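# Press the gauge pin on the magnet-marked post

## Task

Find the fixture post that has the yellow magnet on it, drive that post's gauge pin fully in and keep it there for one second (it may spring back out afterwards), without touching the other three pins or moving the magnet.

## Robot and tools

Robot: two six-joint arms, left_arm and right_arm, each ending in a two-finger parallel gripper that opens up to 85 mm. Each arm has a wrist camera, cam_left_wrist and cam_right_wrist (896x504).

Frames: the scene frame has its origin at table-top height, midway between the arms. +z is up, +x points out over the table, and left_arm sits on the +y side. Hand positions, orientations, velocities and Hand targets in results are given in each arm's own base frame. Offsets you send are measured along the current Hand target's own axes. On the gripper, +z points along the fingers, the fingers close along y, and a side block sticks out about 10 cm toward +x. end_effector_position is the point between the pads when they are closed; closed fingertips reach about 19 mm past it.

The 18-number row, used by execute_actions and move: one flat list covering both arms. Numbers 1 to 9 are left_arm dx, dy, dz, rx, ry, rz, then left gripper position, force_limit, speed. Numbers 10 to 18 are the same nine for right_arm. Every value lies in [-1, 1]. The pose numbers are offsets, not poses. They are counted from that arm's Hand target at the start of the action or move, not from the row before. A value of 1.0 means 0.6 m or 180 degrees. rx, ry, rz form a single rotation vector. Sending six zeros asks the arm to return to its Hand target, which also re-requests a pose it has not yet reached. Gripper position: +1 is fully open, about -0.8 brings the pads together, and -1 closes until blocked. force_limit and speed both run from -1 to +1; speed gives about 20, 85 and 150 mm/s at -1, 0 and +1. Both start at +1. Any arm you want to leave alone must still get its last gripper numbers, because a 0 counts as a command.

execute_actions(actions, cameras): actions is a list of actions. Each action is up to 15 rows, one per 1/30 s step, and the last row is held until 15 steps have passed. Images are returned only when actions is empty or when cameras names them. An empty list shows the full state and the task.

move(target, speed, blend, stop_force, zero, blocking, cameras): target is one row or up to 15 rows. Every row is an offset from the same starting Hand targets. The paths are straight, and the arms do not avoid obstacles or each other. speed is in m/s (0.002 to 4.2, default 0.25), and turning is capped at twice that in rad/s. blend is in metres and rounds corners; 0 stops at each target. stop_force is in N (6 to 120) and ends an arm's path when its wrist sensor feels that much push against the motion. Do not rely on it while the gripper rotates, and leave it out when backing away from a contact. zero applies only with stop_force; true re-zeros the sensor first. blocking=false returns after about 0.5 s and cannot be combined with stop_force. The result adds a move: line giving the ending (done, off_target, moving, held, fault) and any limits, such as paced (pose clipped) or held (steps withheld).

wait(seconds 0 to 10) lets the scene run with the last commands held. stop brakes a running move. zoom_image(camera, region [x0,y0,x1,y1] in pixels, at most 504 per side) enlarges part of the newest image. zero_wrist_force(arm) re-zeros that arm's force sensor. read_manual returns licence text only. finished_scene(scene) ends the current scene for good, so call it only once the pin has been held in. Make no further calls in that reply after ending the first scene.

Results report joint positions, joint torques (the whole drive output, weight included), end_effector pose and velocities, Hand target, Tool commands, and gripper position_measured in counts (3 is open, 130 is about 40 mm, 230 is pads touching). object_status: 0 moving, 2 blocked while closing (a grip), 3 at the target or fully shut. Wrist force and torque are given in gripper axes; a push against a surface reads as force coming into the arm. A peak line shows the largest force seen. Motor temperatures and fault lines also appear.

Motion notes: the commanded orientation is clipped to within 32 degrees of the measured one each step. Motion lags the command by about 0.2 s. The gripper often stops a little short of its target; send the remaining distance as a new offset. Keep paths away from an arm's own base. A clearance check may hold back commands that bring the arms close together.

Things to avoid: each arm is stiff. Aiming even slightly beyond a firm contact can trigger a fault, and so can a fast touch. An outside force of roughly 150 N or joint contact torque at its limit (wrist joints 98.4 N m) stops the arm for 10 s. Press the pin slowly with a modest stop_force, or step down in small offsets, then back off by commanding a target above the gripper. Do not touch other pins or the magnet, do not let the arms bump each other, and do not knock anything off the table. Long pushes toward unreachable poses heat the motors; an 85 °C motor brakes its arm for 30 s or more. Base poses: left_arm at (+0.060, +0.928, 0), right_arm at (-0.064, -0.817, 0), nearly unrotated.

Each tool is called after ">>>" by a JSON object that holds its "name" and its "arguments", one argument or row to a line.

## Session

>>> {"name": "execute_actions", "arguments": {
  "actions": []
}}

Scene clock: 0.00 s.
left_arm: end_effector_position=(+1.6020, +0.5513, +0.3701) position_measured=3 object_status=3 end_effector_quat_wxyz=(-0.049, +0.940, +0.190, +0.279) | right_arm: end_effector_position=(+0.4481, +0.4679, +0.3319) position_measured=3 object_status=3 end_effector_quat_wxyz=(-0.272, +0.502, +0.649, +0.503)
Joint positions: left_arm=[0.193 -0.686 0.985 -2.439 -1.472 -3.319] | right_arm=[4.007 -1.969 -2.772 1.193 2.076 2.519]
Joint velocities: within noise
Joint torques (N m): no reading
Motor temperatures (°C): left_arm=[24 35 26 39 34 34] | right_arm=[28 36 36 37 34 38]
Wrist force (N): no reading
Wrist torque (N m): no reading
Wrist force, peak (N): no reading
Hand target: left_arm +1.6020, +0.5513, +0.3701; -0.049, +0.940, +0.190, +0.279 | right_arm +0.4481, +0.4679, +0.3319; -0.272, +0.502, +0.649, +0.503
Tool commands: left_gripper/position=+1.0 left_gripper/force_limit=+1.0 left_gripper/speed=+1.0 right_gripper/position=+1.0 right_gripper/force_limit=+1.0 right_gripper/speed=+1.0
camera_calibration:
cam_left_wrist: T_world_to_cam=[[0.359759, -0.933045, -0.000644322, -0.0546982], [-0.905937, -0.349141, -0.239538, 1.75183], [0.223274, 0.0867594, -0.970887, 0.0836019], [0, 0, 0, 1]] pos_world=[1.58806, 0.553346, 0.500761]
cam_right_wrist: T_world_to_cam=[[0.936397, -0.0141338, 0.350658, -0.517198], [0.256442, -0.654562, -0.711187, 0.443258], [0.239579, 0.755877, -0.609305, -0.132345], [0, 0, 0, 1]] pos_world=[0.40234, 0.382866, 0.41596]

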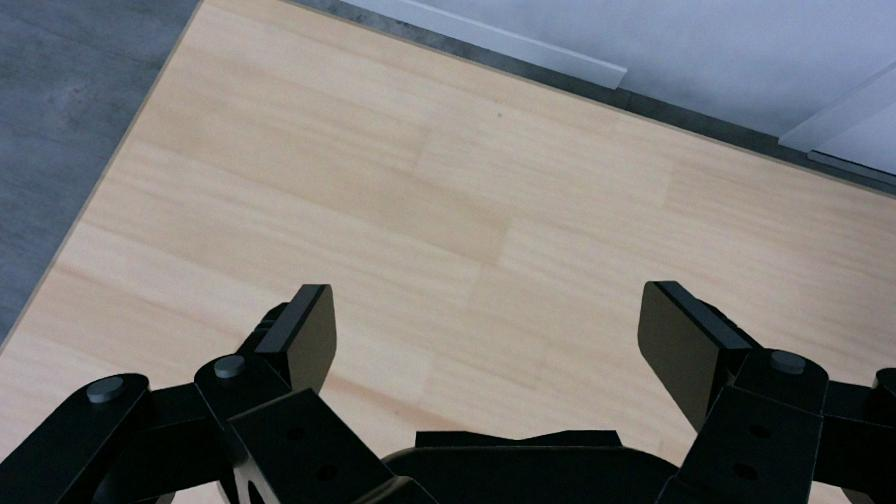

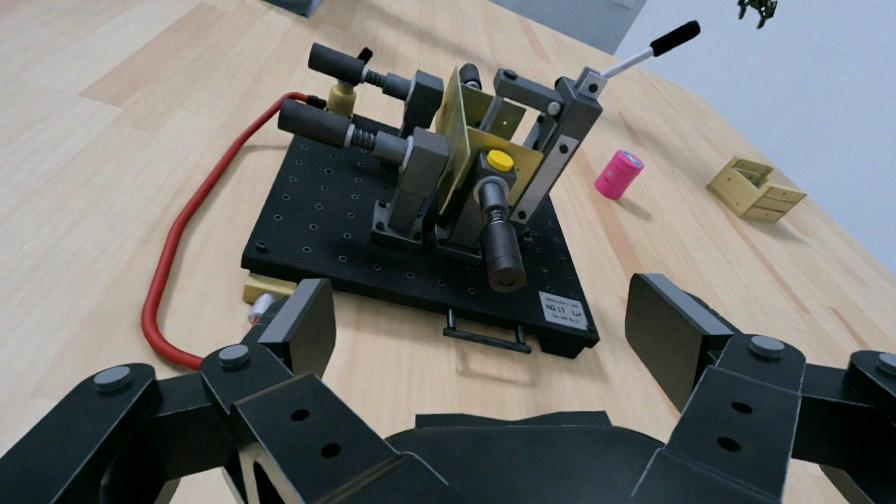

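>>> {"name": "move", "arguments": {
  "target": [0,0,0,0,0,0,1,1,1,-0.245,0.075,0.158,0.0271,0.121,0.122,-1,-1,0],
  "cameras": ["cam_right_wrist"]
}}

Scene clock: 2.33 s.
left_arm: end_effector_position=(+1.6020, +0.5513, +0.3701) position_measured=3 object_status=3 end_effector_quat_wxyz=(-0.049, +0.940, +0.190, +0.279) | right_arm: end_effector_position=(+0.4987, +0.4812, +0.2634) position_measured=232 object_status=3 end_effector_quat_wxyz=(-0.380, +0.508, +0.588, +0.502)
Joint positions: left_arm=[0.193 -0.686 0.985 -2.439 -1.472 -3.319] | right_arm=[3.863 -2.272 -2.637 1.478 2.334 2.728]
Joint torques (N m): left_arm=[-5.41 -276.63 -104.71 -11.81 0.84 -0.99] | right_arm=[22.54 156.25 -24.11 2.29 -3.21 -7.47]
Wrist force (N): left_arm=[0.2 0.0 -0.3] | right_arm=[-0.1 0.1 -1.0]
Wrist torque (N m): left_arm=[0.00 -0.03 0.00] | right_arm=[-0.24 0.20 -0.01]
Wrist force, peak (N): left_arm=[0.6 -0.5 -0.3] | right_arm=[-13.8 6.1 5.2]
Hand target: left_arm +1.6020, +0.5513, +0.3701; -0.049, +0.940, +0.190, +0.279 | right_arm +0.4987, +0.4812, +0.2634; -0.380, +0.508, +0.588, +0.502 (not the last commanded pose)
Off the commanded pose: left_arm 0.000 m, 0 deg | right_arm 0.094 m, 17 deg.
move: held (right_arm; a check stopped the path); limits=held
pose unreachable (right arm): on one or more control steps of this call, first in action 0 (counted from 0), this arm could not follow its commanded pose, so it was not sent that pose on those steps. It may still have moved: this result reports where it is.
cause: moving toward the commanded pose would bring two parts of the arm too close to each other (its gripper and another part of the arm, with joints 4 (wrist 1) to 6 (wrist 3) between them, 17 mm apart when it was first held).
camera_calibration:
cam_right_wrist: T_world_to_cam=[[0.984595, -0.019047, 0.17381, -0.515396], [0.139286, -0.51547, -0.845511, 0.417071], [0.105699, 0.856696, -0.504877, -0.20543], [0, 0, 0, 1]] pos_world=[0.471078, 0.381162, 0.338502]
Images, in order (width x height): cam_right_wrist 896x504.

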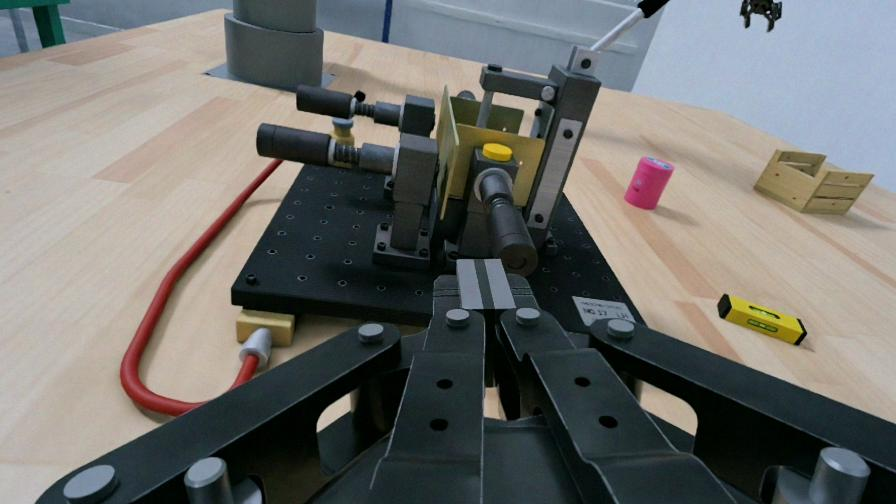

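>>> {"name": "move", "arguments": {
  "target": [0,0,0,0,0,0,1,1,1,-0.147,0.073,0.237,0.0297,-0.0978,0.059,-1,-1,0],
  "cameras": ["cam_right_wrist"]
}}

Scene clock: 4.93 s.
left_arm: end_effector_position=(+1.6020, +0.5513, +0.3701) position_measured=3 object_status=3 end_effector_quat_wxyz=(-0.049, +0.940, +0.190, +0.279) | right_arm: end_effector_position=(+0.5678, +0.6002, +0.1586) position_measured=232 object_status=3 end_effector_quat_wxyz=(-0.354, +0.612, +0.612, +0.354)
Joint positions: left_arm=[0.193 -0.686 0.985 -2.439 -1.472 -3.319] | right_arm=[3.956 -2.205 -2.501 0.895 2.208 2.701]
Joint torques (N m): left_arm=[-2.08 -270.9 -104.18 -11.3 0.54 -1.01] | right_arm=[21.26 156.07 29.26 5.75 -2.67 -6.94]
Wrist force (N): left_arm=[0.3 -0.1 -0.2] | right_arm=[-1.0 0.8 0.0]
Wrist torque (N m): left_arm=[-0.01 -0.05 0.00] | right_arm=[0.26 0.51 -0.05]
Wrist force, peak (N): left_arm=[0.6 -0.2 -0.2] | right_arm=[0.4 -0.7 -3.3]
Hand target: left_arm +1.6020, +0.5513, +0.3701; -0.049, +0.940, +0.190, +0.279 | right_arm +0.5678, +0.6002, +0.1586; -0.354, +0.612, +0.612, +0.354
Off the commanded pose: left_arm 0.000 m, 0 deg | right_arm 0.000 m, 0 deg.
move: done
camera_calibration:
cam_right_wrist: T_world_to_cam=[[0.999521, -0.00845016, -0.0297796, -0.545448], [-0.0260258, -0.750254, -0.660637, 0.585646], [-0.0167598, 0.661095, -0.750115, -0.141824], [0, 0, 0, 1]] pos_world=[0.558051, 0.528534, 0.264272]
Images, in order (width x height): cam_right_wrist 896x504.

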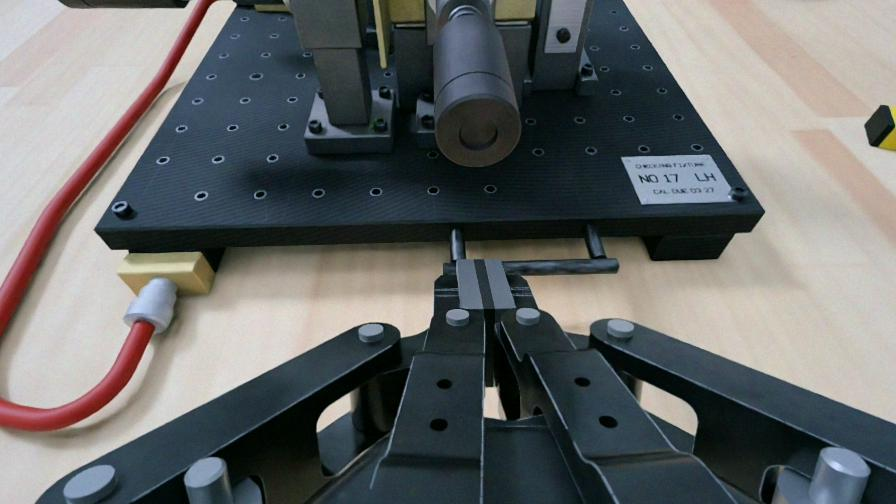

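>>> {"name": "move", "arguments": {
  "target": [0,0,0,0,0,0,1,1,1,0.0417,0,0.0722,0,0,0,-1,-1,0]
}}

>>> {"name": "move", "arguments": {
  "target": [0,0,0,0,0,0,1,1,1,0.0583,0,0.101,0,0,0,-1,-1,0],
  "speed": 0.015,
  "stop_force": 60,
  "cameras": ["cam_right_wrist"]
}}

>>> {"name": "wait", "arguments": {
  "seconds": 1
}}

Scene clock: 6.23 s.
left_arm: end_effector_position=(+1.6020, +0.5513, +0.3701) position_measured=3 object_status=3 end_effector_quat_wxyz=(-0.049, +0.940, +0.190, +0.279) | right_arm: end_effector_position=(+0.5678, +0.6501, +0.1586) position_measured=232 object_status=3 end_effector_quat_wxyz=(-0.354, +0.612, +0.612, +0.354)
Joint positions: left_arm=[0.193 -0.686 0.985 -2.439 -1.472 -3.319] | right_arm=[4.009 -2.211 -2.461 0.883 2.166 2.741]
Joint torques (N m): left_arm=[1.39 -275.83 -103.23 -11.61 0.85 -1.03] | right_arm=[18.12 122.66 28.32 3.39 -2.01 5.37]
Wrist force (N): left_arm=[0.3 -0.1 0.0] | right_arm=[-1.0 0.7 0.0]
Wrist torque (N m): left_arm=[-0.01 -0.06 0.00] | right_arm=[0.18 0.51 -0.44]
Wrist force, peak (N): left_arm=[0.6 -0.2 -0.3] | right_arm=[-2.0 0.7 -1.3]
Hand target: left_arm +1.6020, +0.5513, +0.3701; -0.049, +0.940, +0.190, +0.279 | right_arm +0.5678, +0.6503, +0.1586; -0.354, +0.612, +0.612, +0.354
Off the commanded pose: left_arm 0.000 m, 0 deg | right_arm 0.000 m, 0 deg.
move: done

Scene clock: 9.47 s.
left_arm: end_effector_position=(+1.6020, +0.5513, +0.3701) position_measured=3 object_status=3 end_effector_quat_wxyz=(-0.049, +0.940, +0.190, +0.279) | right_arm: end_effector_position=(+0.5678, +0.6811, +0.1586) position_measured=232 object_status=3 end_effector_quat_wxyz=(-0.354, +0.612, +0.612, +0.354)
Joint positions: left_arm=[0.193 -0.686 0.985 -2.439 -1.472 -3.319] | right_arm=[4.039 -2.215 -2.434 0.872 2.142 2.762]
Joint torques (N m): left_arm=[-3.71 -275.31 -105.51 -11.13 1.16 -0.5] | right_arm=[13.63 153.75 40.13 13.43 8.18 -7.3]
Wrist force (N): left_arm=[0.2 -0.3 0.0] | right_arm=[-22.7 -5.6 -58.3]
Wrist torque (N m): left_arm=[-0.05 -0.04 0.00] | right_arm=[0.22 0.70 -0.37]
Wrist force, peak (N): left_arm=[0.3 0.5 -0.3] | right_arm=[-40.3 -10.8 -125.1]
Hand target: left_arm +1.6020, +0.5513, +0.3701; -0.049, +0.940, +0.190, +0.279 | right_arm +0.5678, +0.6810, +0.1586; -0.354, +0.612, +0.612, +0.354 (not the last commanded pose)
Off the commanded pose: left_arm 0.000 m, 0 deg | right_arm 0.039 m, 0 deg.
move: contact (right_arm)
camera_calibration:
cam_right_wrist: T_world_to_cam=[[0.999521, -0.00845223, -0.0297782, -0.54476], [-0.0260251, -0.750305, -0.66058, 0.646423], [-0.0167593, 0.661038, -0.750165, -0.195184], [0, 0, 0, 1]] pos_world=[0.558051, 0.609434, 0.264372]
Images, in order (width x height): cam_right_wrist 896x504.

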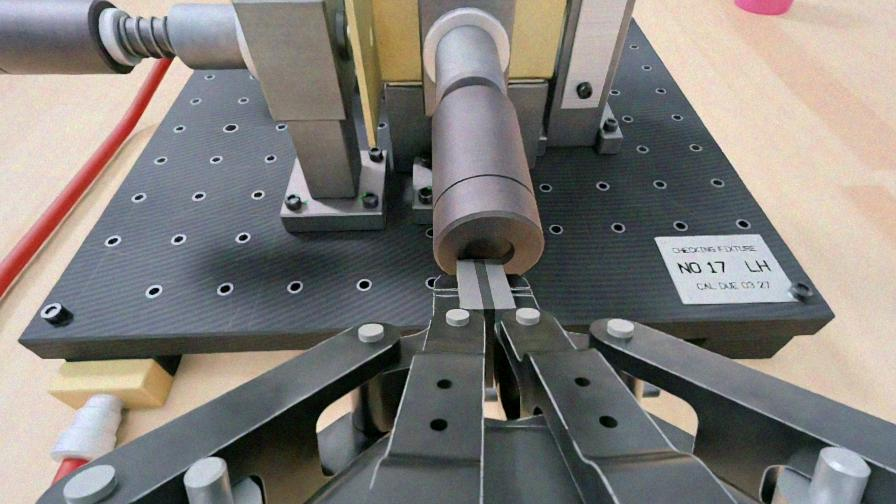

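Scene clock: 10.47 s.
left_arm: end_effector_position=(+1.6020, +0.5513, +0.3701) position_measured=3 object_status=3 end_effector_quat_wxyz=(-0.049, +0.940, +0.190, +0.279) | right_arm: end_effector_position=(+0.5678, +0.6810, +0.1586) position_measured=232 object_status=3 end_effector_quat_wxyz=(-0.354, +0.612, +0.612, +0.354)
Joint positions: left_arm=[0.193 -0.686 0.985 -2.439 -1.472 -3.319] | right_arm=[4.039 -2.215 -2.434 0.872 2.142 2.762]
Joint torques (N m): left_arm=[1.94 -271.76 -102.89 -11.3 0.79 -0.62] | right_arm=[8.94 159.98 37.91 12.94 7.58 -7.03]
Wrist force (N): left_arm=[0.3 0.0 -0.1] | right_arm=[-21.0 -4.8 -56.4]
Wrist torque (N m): left_arm=[0.01 -0.04 0.00] | right_arm=[0.30 0.70 -0.37]
Wrist force, peak (N): left_arm=[0.6 -0.3 -0.3] | right_arm=[-22.5 -5.5 -58.3]
Hand target: left_arm +1.6020, +0.5513, +0.3701; -0.049, +0.940, +0.190, +0.279 | right_arm +0.5678, +0.6810, +0.1586; -0.354, +0.612, +0.612, +0.354 (not the last commanded pose)
Tool commands: left_gripper/position=+1.0 left_gripper/force_limit=+1.0 left_gripper/speed=+1.0 right_gripper/position=-1.0 right_gripper/force_limit=-1.0 right_gripper/speed=+0.0
Off the commanded pose: left_arm 0.000 m, 0 deg | right_arm 0.039 m, 0 deg.
wait: 1.00 s; at rest by 0.17 s

>>> {"name": "finished_scene", "arguments": {
  "scene": 2
}}

The scene is finished: the task was done.


## Next scene

The same job, from a new start.

>>> {"name": "execute_actions", "arguments": {
  "actions": []
}}

Scene clock: 0.00 s.
left_arm: end_effector_position=(+0.3071, -0.4220, +0.1602) position_measured=3 object_status=3 end_effector_quat_wxyz=(+0.066, +0.956, -0.074, +0.275) | right_arm: end_effector_position=(+0.4900, -0.3027, +0.2369) position_measured=3 object_status=3 end_effector_quat_wxyz=(+0.548, -0.467, -0.511, -0.471)
Joint positions: left_arm=[-1.763 -1.739 2.857 -2.766 -1.003 1.555] | right_arm=[2.511 -2.074 -2.06 -2.212 2.389 -0.015]
Joint velocities: within noise
Joint torques (N m): no reading
Motor temperatures (°C): left_arm=[24 35 26 38 34 33] | right_arm=[28 35 35 36 33 38]
Wrist force (N): no reading
Wrist torque (N m): no reading
Wrist force, peak (N): no reading
Hand target: left_arm +0.3071, -0.4220, +0.1602; +0.066, +0.956, -0.074, +0.275 | right_arm +0.4900, -0.3027, +0.2369; +0.548, -0.467, -0.511, -0.471
Tool commands: left_gripper/position=+1.0 left_gripper/force_limit=+1.0 left_gripper/speed=+1.0 right_gripper/position=+1.0 right_gripper/force_limit=+1.0 right_gripper/speed=+1.0
camera_calibration:
cam_left_wrist: T_world_to_cam=[[-0.204299, -0.976285, 0.0716159, -0.353754], [-0.955218, 0.182823, -0.232669, 0.427195], [0.214058, -0.115943, -0.969916, 0.170568], [0, 0, 0, 1]] pos_world=[0.299281, -0.40369, 0.290166]
cam_right_wrist: T_world_to_cam=[[0.98966, 0.130322, -0.059914, -0.419077], [-0.0206188, -0.284112, -0.958569, 0.167032], [-0.141945, 0.949893, -0.278487, 0.549542], [0, 0, 0, 1]] pos_world=[0.496192, -0.419935, 0.288044]

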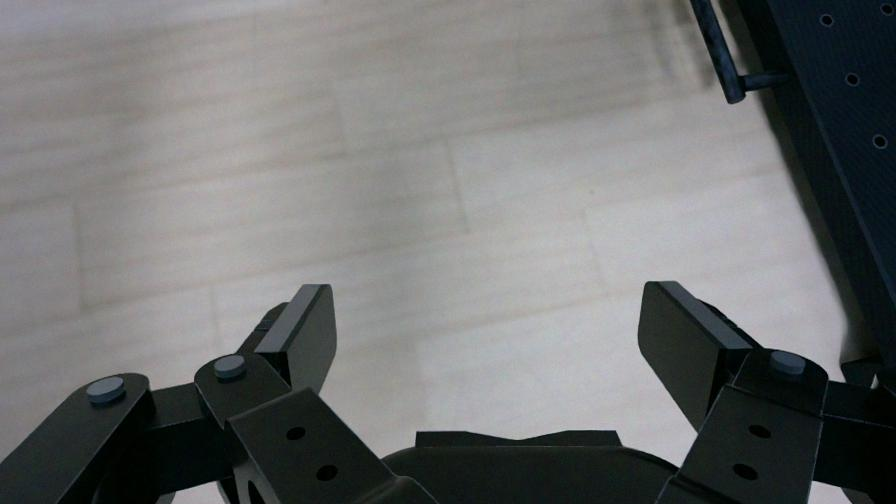

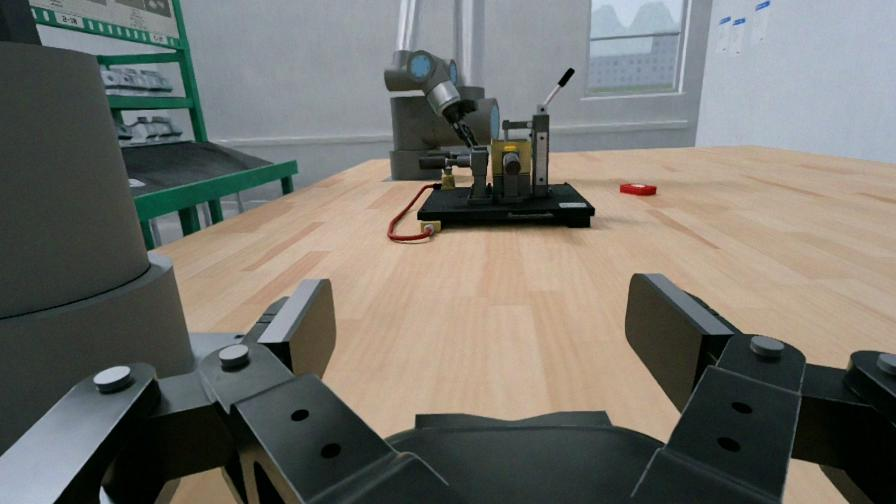

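>>> {"name": "zoom_image", "arguments": {
  "camera": "cam_right_wrist",
  "region": [380, 60, 620, 250]
}}

Scaled by 2.100 from the camera's 896x504 image, which has a finer 1280x720 frame.

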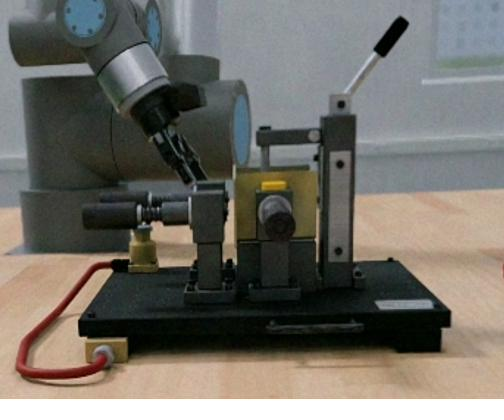

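>>> {"name": "move", "arguments": {
  "target": [
    [0,0,0,0,0,0,1,1,1,0.192,0.292,0.392,-0.02,-0.09,0,-1,-1,0],
    [0,0,0,0,0,0,1,1,1,0.115,0.188,1.0,-0.0406,-0.1797,0,-1,-1,0]
  ],
  "blend": 0.08,
  "cameras": ["cam_right_wrist"]
}}

Scene clock: 4.87 s.
left_arm: end_effector_position=(+0.3071, -0.4220, +0.1602) position_measured=3 object_status=3 end_effector_quat_wxyz=(+0.066, +0.956, -0.074, +0.275) | right_arm: end_effector_position=(+0.5322, +0.3034, +0.3280) position_measured=232 object_status=3 end_effector_quat_wxyz=(-0.353, +0.613, +0.612, +0.353)
Joint positions: left_arm=[-1.763 -1.739 2.857 -2.766 -1.003 1.555] | right_arm=[3.551 -1.701 -2.662 0.254 2.488 2.285]
Joint torques (N m): left_arm=[0.12 -16.4 -54.12 -10.03 3.01 -1.13] | right_arm=[21.6 40.92 31.08 16.34 -0.87 5.28]
Wrist force (N): left_arm=[-0.1 -0.1 -0.1] | right_arm=[-0.2 0.7 1.5]
Wrist torque (N m): left_arm=[-0.02 0.02 0.00] | right_arm=[0.61 0.21 -0.37]
Wrist force, peak (N): left_arm=[0.3 0.3 -0.4] | right_arm=[1.4 0.1 4.0]
Hand target: left_arm +0.3071, -0.4220, +0.1602; +0.066, +0.956, -0.074, +0.275 | right_arm +0.5321, +0.3034, +0.3280; -0.353, +0.613, +0.612, +0.353
Off the commanded pose: left_arm 0.000 m, 0 deg | right_arm 0.000 m, 0 deg.
move: done
camera_calibration:
cam_right_wrist: T_world_to_cam=[[0.999514, -0.00858834, -0.0299709, -0.507201], [-0.0262272, -0.751375, -0.659354, 0.474043], [-0.0168566, 0.659819, -0.751235, 0.181718], [0, 0, 0, 1]] pos_world=[0.52245, 0.231927, 0.433874]
Images, in order (width x height): cam_right_wrist 896x504.

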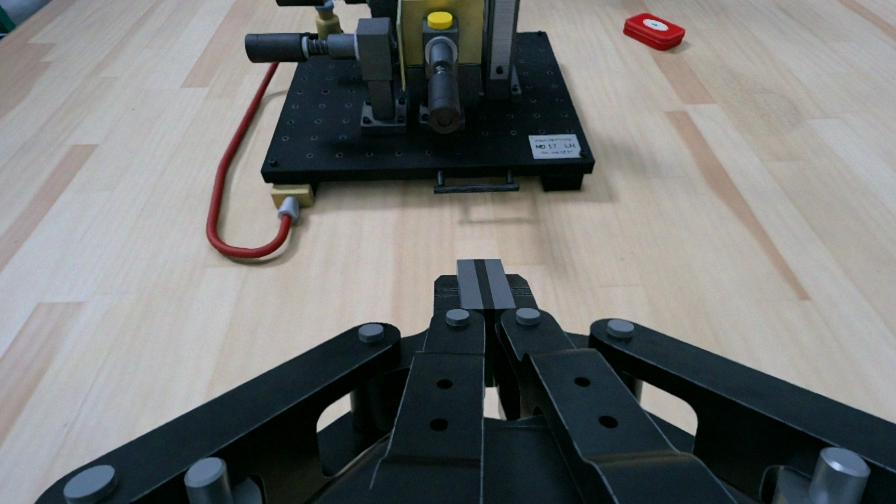

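>>> {"name": "move", "arguments": {
  "target": [0,0,0,0,0,0,1,1,1,-0.011,-0.025,0.549,0,0,0,-1,-1,0],
  "cameras": ["cam_right_wrist"]
}}

Scene clock: 6.97 s.
left_arm: end_effector_position=(+0.3071, -0.4220, +0.1602) position_measured=3 object_status=3 end_effector_quat_wxyz=(+0.066, +0.956, -0.074, +0.275) | right_arm: end_effector_position=(+0.5172, +0.5851, +0.1575) position_measured=232 object_status=3 end_effector_quat_wxyz=(-0.353, +0.613, +0.612, +0.353)
Joint positions: left_arm=[-1.763 -1.739 2.857 -2.766 -1.003 1.555] | right_arm=[4.003 -2.214 -2.572 0.993 2.17 2.736]
Joint torques (N m): left_arm=[1.12 -11.37 -57.58 -10.88 3.46 -1.17] | right_arm=[28.44 101.73 22.63 15.37 -0.65 7.26]
Wrist force (N): left_arm=[-0.3 0.0 -0.1] | right_arm=[-0.8 0.6 1.4]
Wrist torque (N m): left_arm=[-0.01 0.04 0.00] | right_arm=[0.38 0.26 -0.27]
Wrist force, peak (N): left_arm=[0.4 0.1 -0.4] | right_arm=[-0.6 0.7 4.3]
Hand target: left_arm +0.3071, -0.4220, +0.1602; +0.066, +0.956, -0.074, +0.275 | right_arm +0.5172, +0.5853, +0.1574; -0.353, +0.613, +0.612, +0.353
Off the commanded pose: left_arm 0.000 m, 0 deg | right_arm 0.000 m, 0 deg.
move: done
camera_calibration:
cam_right_wrist: T_world_to_cam=[[0.999511, -0.00866247, -0.0300355, -0.494845], [-0.0263267, -0.75133, -0.659401, 0.572866], [-0.0168545, 0.65987, -0.751191, -0.132606], [0, 0, 0, 1]] pos_world=[0.50745, 0.513628, 0.263273]
Images, in order (width x height): cam_right_wrist 896x504.

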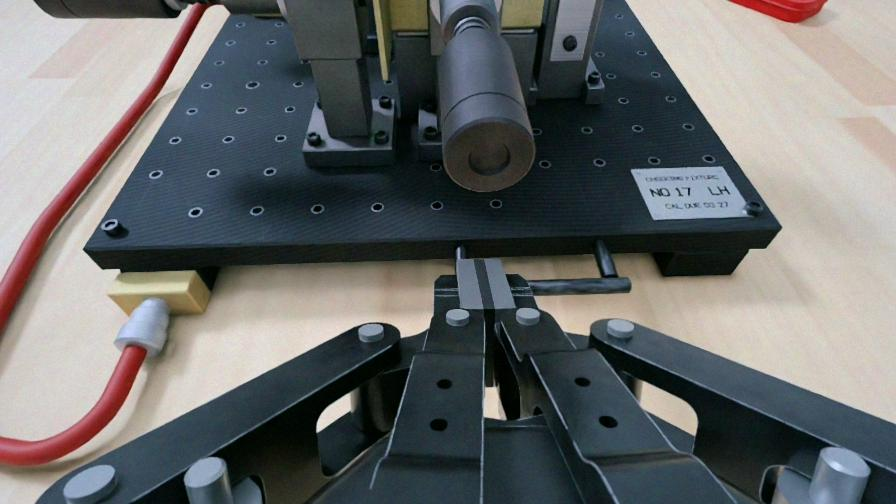

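>>> {"name": "move", "arguments": {
  "target": [0,0,0,0,0,0,1,1,1,0.0267,0.003,0.0462,0,0,0,-1,-1,0]
}}

>>> {"name": "move", "arguments": {
  "target": [0,0,0,0,0,0,1,1,1,0.0583,0,0.101,0,0,0,-1,-1,0],
  "speed": 0.011,
  "stop_force": 60,
  "cameras": ["cam_right_wrist"]
}}

>>> {"name": "wait", "arguments": {
  "seconds": 1
}}

Scene clock: 8.37 s.
left_arm: end_effector_position=(+0.3071, -0.4220, +0.1602) position_measured=3 object_status=3 end_effector_quat_wxyz=(+0.066, +0.956, -0.074, +0.275) | right_arm: end_effector_position=(+0.5190, +0.6171, +0.1574) position_measured=232 object_status=3 end_effector_quat_wxyz=(-0.353, +0.613, +0.612, +0.353)
Joint positions: left_arm=[-1.763 -1.739 2.857 -2.766 -1.003 1.555] | right_arm=[4.036 -2.214 -2.544 0.979 2.143 2.76]
Joint torques (N m): left_arm=[-1.5 -11.36 -55.11 -10.36 2.44 -1.18] | right_arm=[14.57 113.03 21.83 4.21 -3.08 4.56]
Wrist force (N): left_arm=[0.0 -0.1 -0.1] | right_arm=[-0.5 0.2 2.1]
Wrist torque (N m): left_arm=[-0.02 -0.01 0.00] | right_arm=[0.33 0.20 -0.27]
Wrist force, peak (N): left_arm=[0.1 0.0 -0.4] | right_arm=[0.2 0.2 2.7]
Hand target: left_arm +0.3071, -0.4220, +0.1602; +0.066, +0.956, -0.074, +0.275 | right_arm +0.5190, +0.6173, +0.1573; -0.353, +0.613, +0.612, +0.353
Off the commanded pose: left_arm 0.000 m, 0 deg | right_arm 0.000 m, 0 deg.
move: done

Scene clock: 12.27 s.
left_arm: end_effector_position=(+0.3071, -0.4220, +0.1602) position_measured=3 object_status=3 end_effector_quat_wxyz=(+0.066, +0.956, -0.074, +0.275) | right_arm: end_effector_position=(+0.5190, +0.6491, +0.1573) position_measured=232 object_status=3 end_effector_quat_wxyz=(-0.353, +0.613, +0.612, +0.353)
Joint positions: left_arm=[-1.763 -1.739 2.857 -2.766 -1.003 1.555] | right_arm=[4.07 -2.215 -2.516 0.964 2.116 2.783]
Joint torques (N m): left_arm=[-0.36 -10.8 -54.6 -9.97 3.19 -1.01] | right_arm=[15.57 125.29 40.01 10.56 7.65 -7.54]
Wrist force (N): left_arm=[0.0 0.0 -0.2] | right_arm=[-25.0 -6.9 -65.0]
Wrist torque (N m): left_arm=[0.00 0.00 0.00] | right_arm=[0.67 0.27 -0.35]
Wrist force, peak (N): left_arm=[0.5 0.1 -0.3] | right_arm=[-34.8 -7.3 -109.7]
Hand target: left_arm +0.3071, -0.4220, +0.1602; +0.066, +0.956, -0.074, +0.275 | right_arm +0.5190, +0.6491, +0.1573; -0.353, +0.613, +0.612, +0.353 (not the last commanded pose)
Off the commanded pose: left_arm 0.000 m, 0 deg | right_arm 0.038 m, 0 deg.
move: contact (right_arm)
camera_calibration:
cam_right_wrist: T_world_to_cam=[[0.999509, -0.00874349, -0.0300998, -0.496027], [-0.0264276, -0.75142, -0.659294, 0.621008], [-0.0168531, 0.659766, -0.751282, -0.174799], [0, 0, 0, 1]] pos_world=[0.50925, 0.577627, 0.263174]
Images, in order (width x height): cam_right_wrist 896x504.

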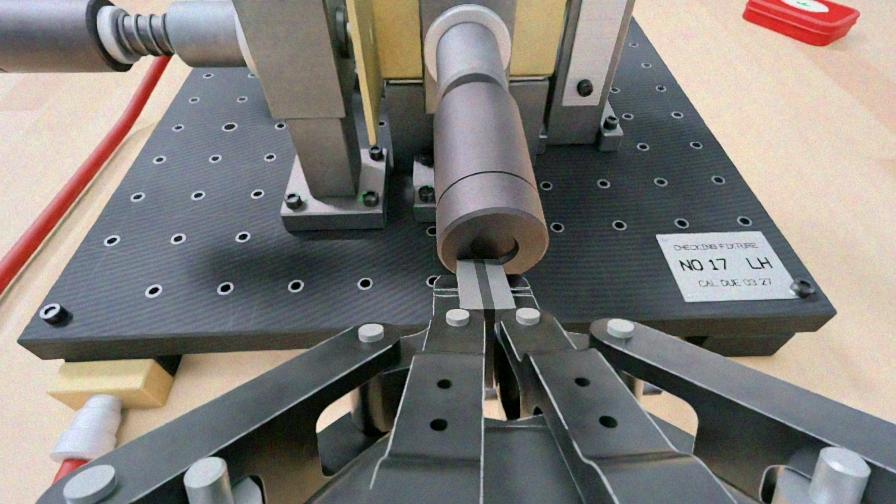

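Scene clock: 13.27 s.
left_arm: end_effector_position=(+0.3071, -0.4220, +0.1602) position_measured=3 object_status=3 end_effector_quat_wxyz=(+0.066, +0.956, -0.074, +0.275) | right_arm: end_effector_position=(+0.5190, +0.6491, +0.1573) position_measured=232 object_status=3 end_effector_quat_wxyz=(-0.353, +0.613, +0.612, +0.353)
Joint positions: left_arm=[-1.763 -1.739 2.857 -2.766 -1.003 1.555] | right_arm=[4.07 -2.215 -2.516 0.964 2.116 2.783]
Joint torques (N m): left_arm=[-3.38 -9.52 -53.61 -10.35 2.89 -1.2] | right_arm=[13.38 136.52 38.58 11.94 6.38 -7.55]
Wrist force (N): left_arm=[0.0 0.0 0.0] | right_arm=[-23.1 -6.9 -62.6]
Wrist torque (N m): left_arm=[0.00 0.01 0.00] | right_arm=[0.65 0.31 -0.34]
Wrist force, peak (N): left_arm=[0.2 -0.1 -0.5] | right_arm=[-24.8 -6.8 -64.9]
Hand target: left_arm +0.3071, -0.4220, +0.1602; +0.066, +0.956, -0.074, +0.275 | right_arm +0.5190, +0.6491, +0.1573; -0.353, +0.613, +0.612, +0.353 (not the last commanded pose)
Tool commands: left_gripper/position=+1.0 left_gripper/force_limit=+1.0 left_gripper/speed=+1.0 right_gripper/position=-1.0 right_gripper/force_limit=-1.0 right_gripper/speed=+0.0
Off the commanded pose: left_arm 0.000 m, 0 deg | right_arm 0.038 m, 0 deg.
wait: 1.00 s; at rest by 0.17 s

>>> {"name": "finished_scene", "arguments": {
  "scene": 3
}}

The scene is finished: the task was done.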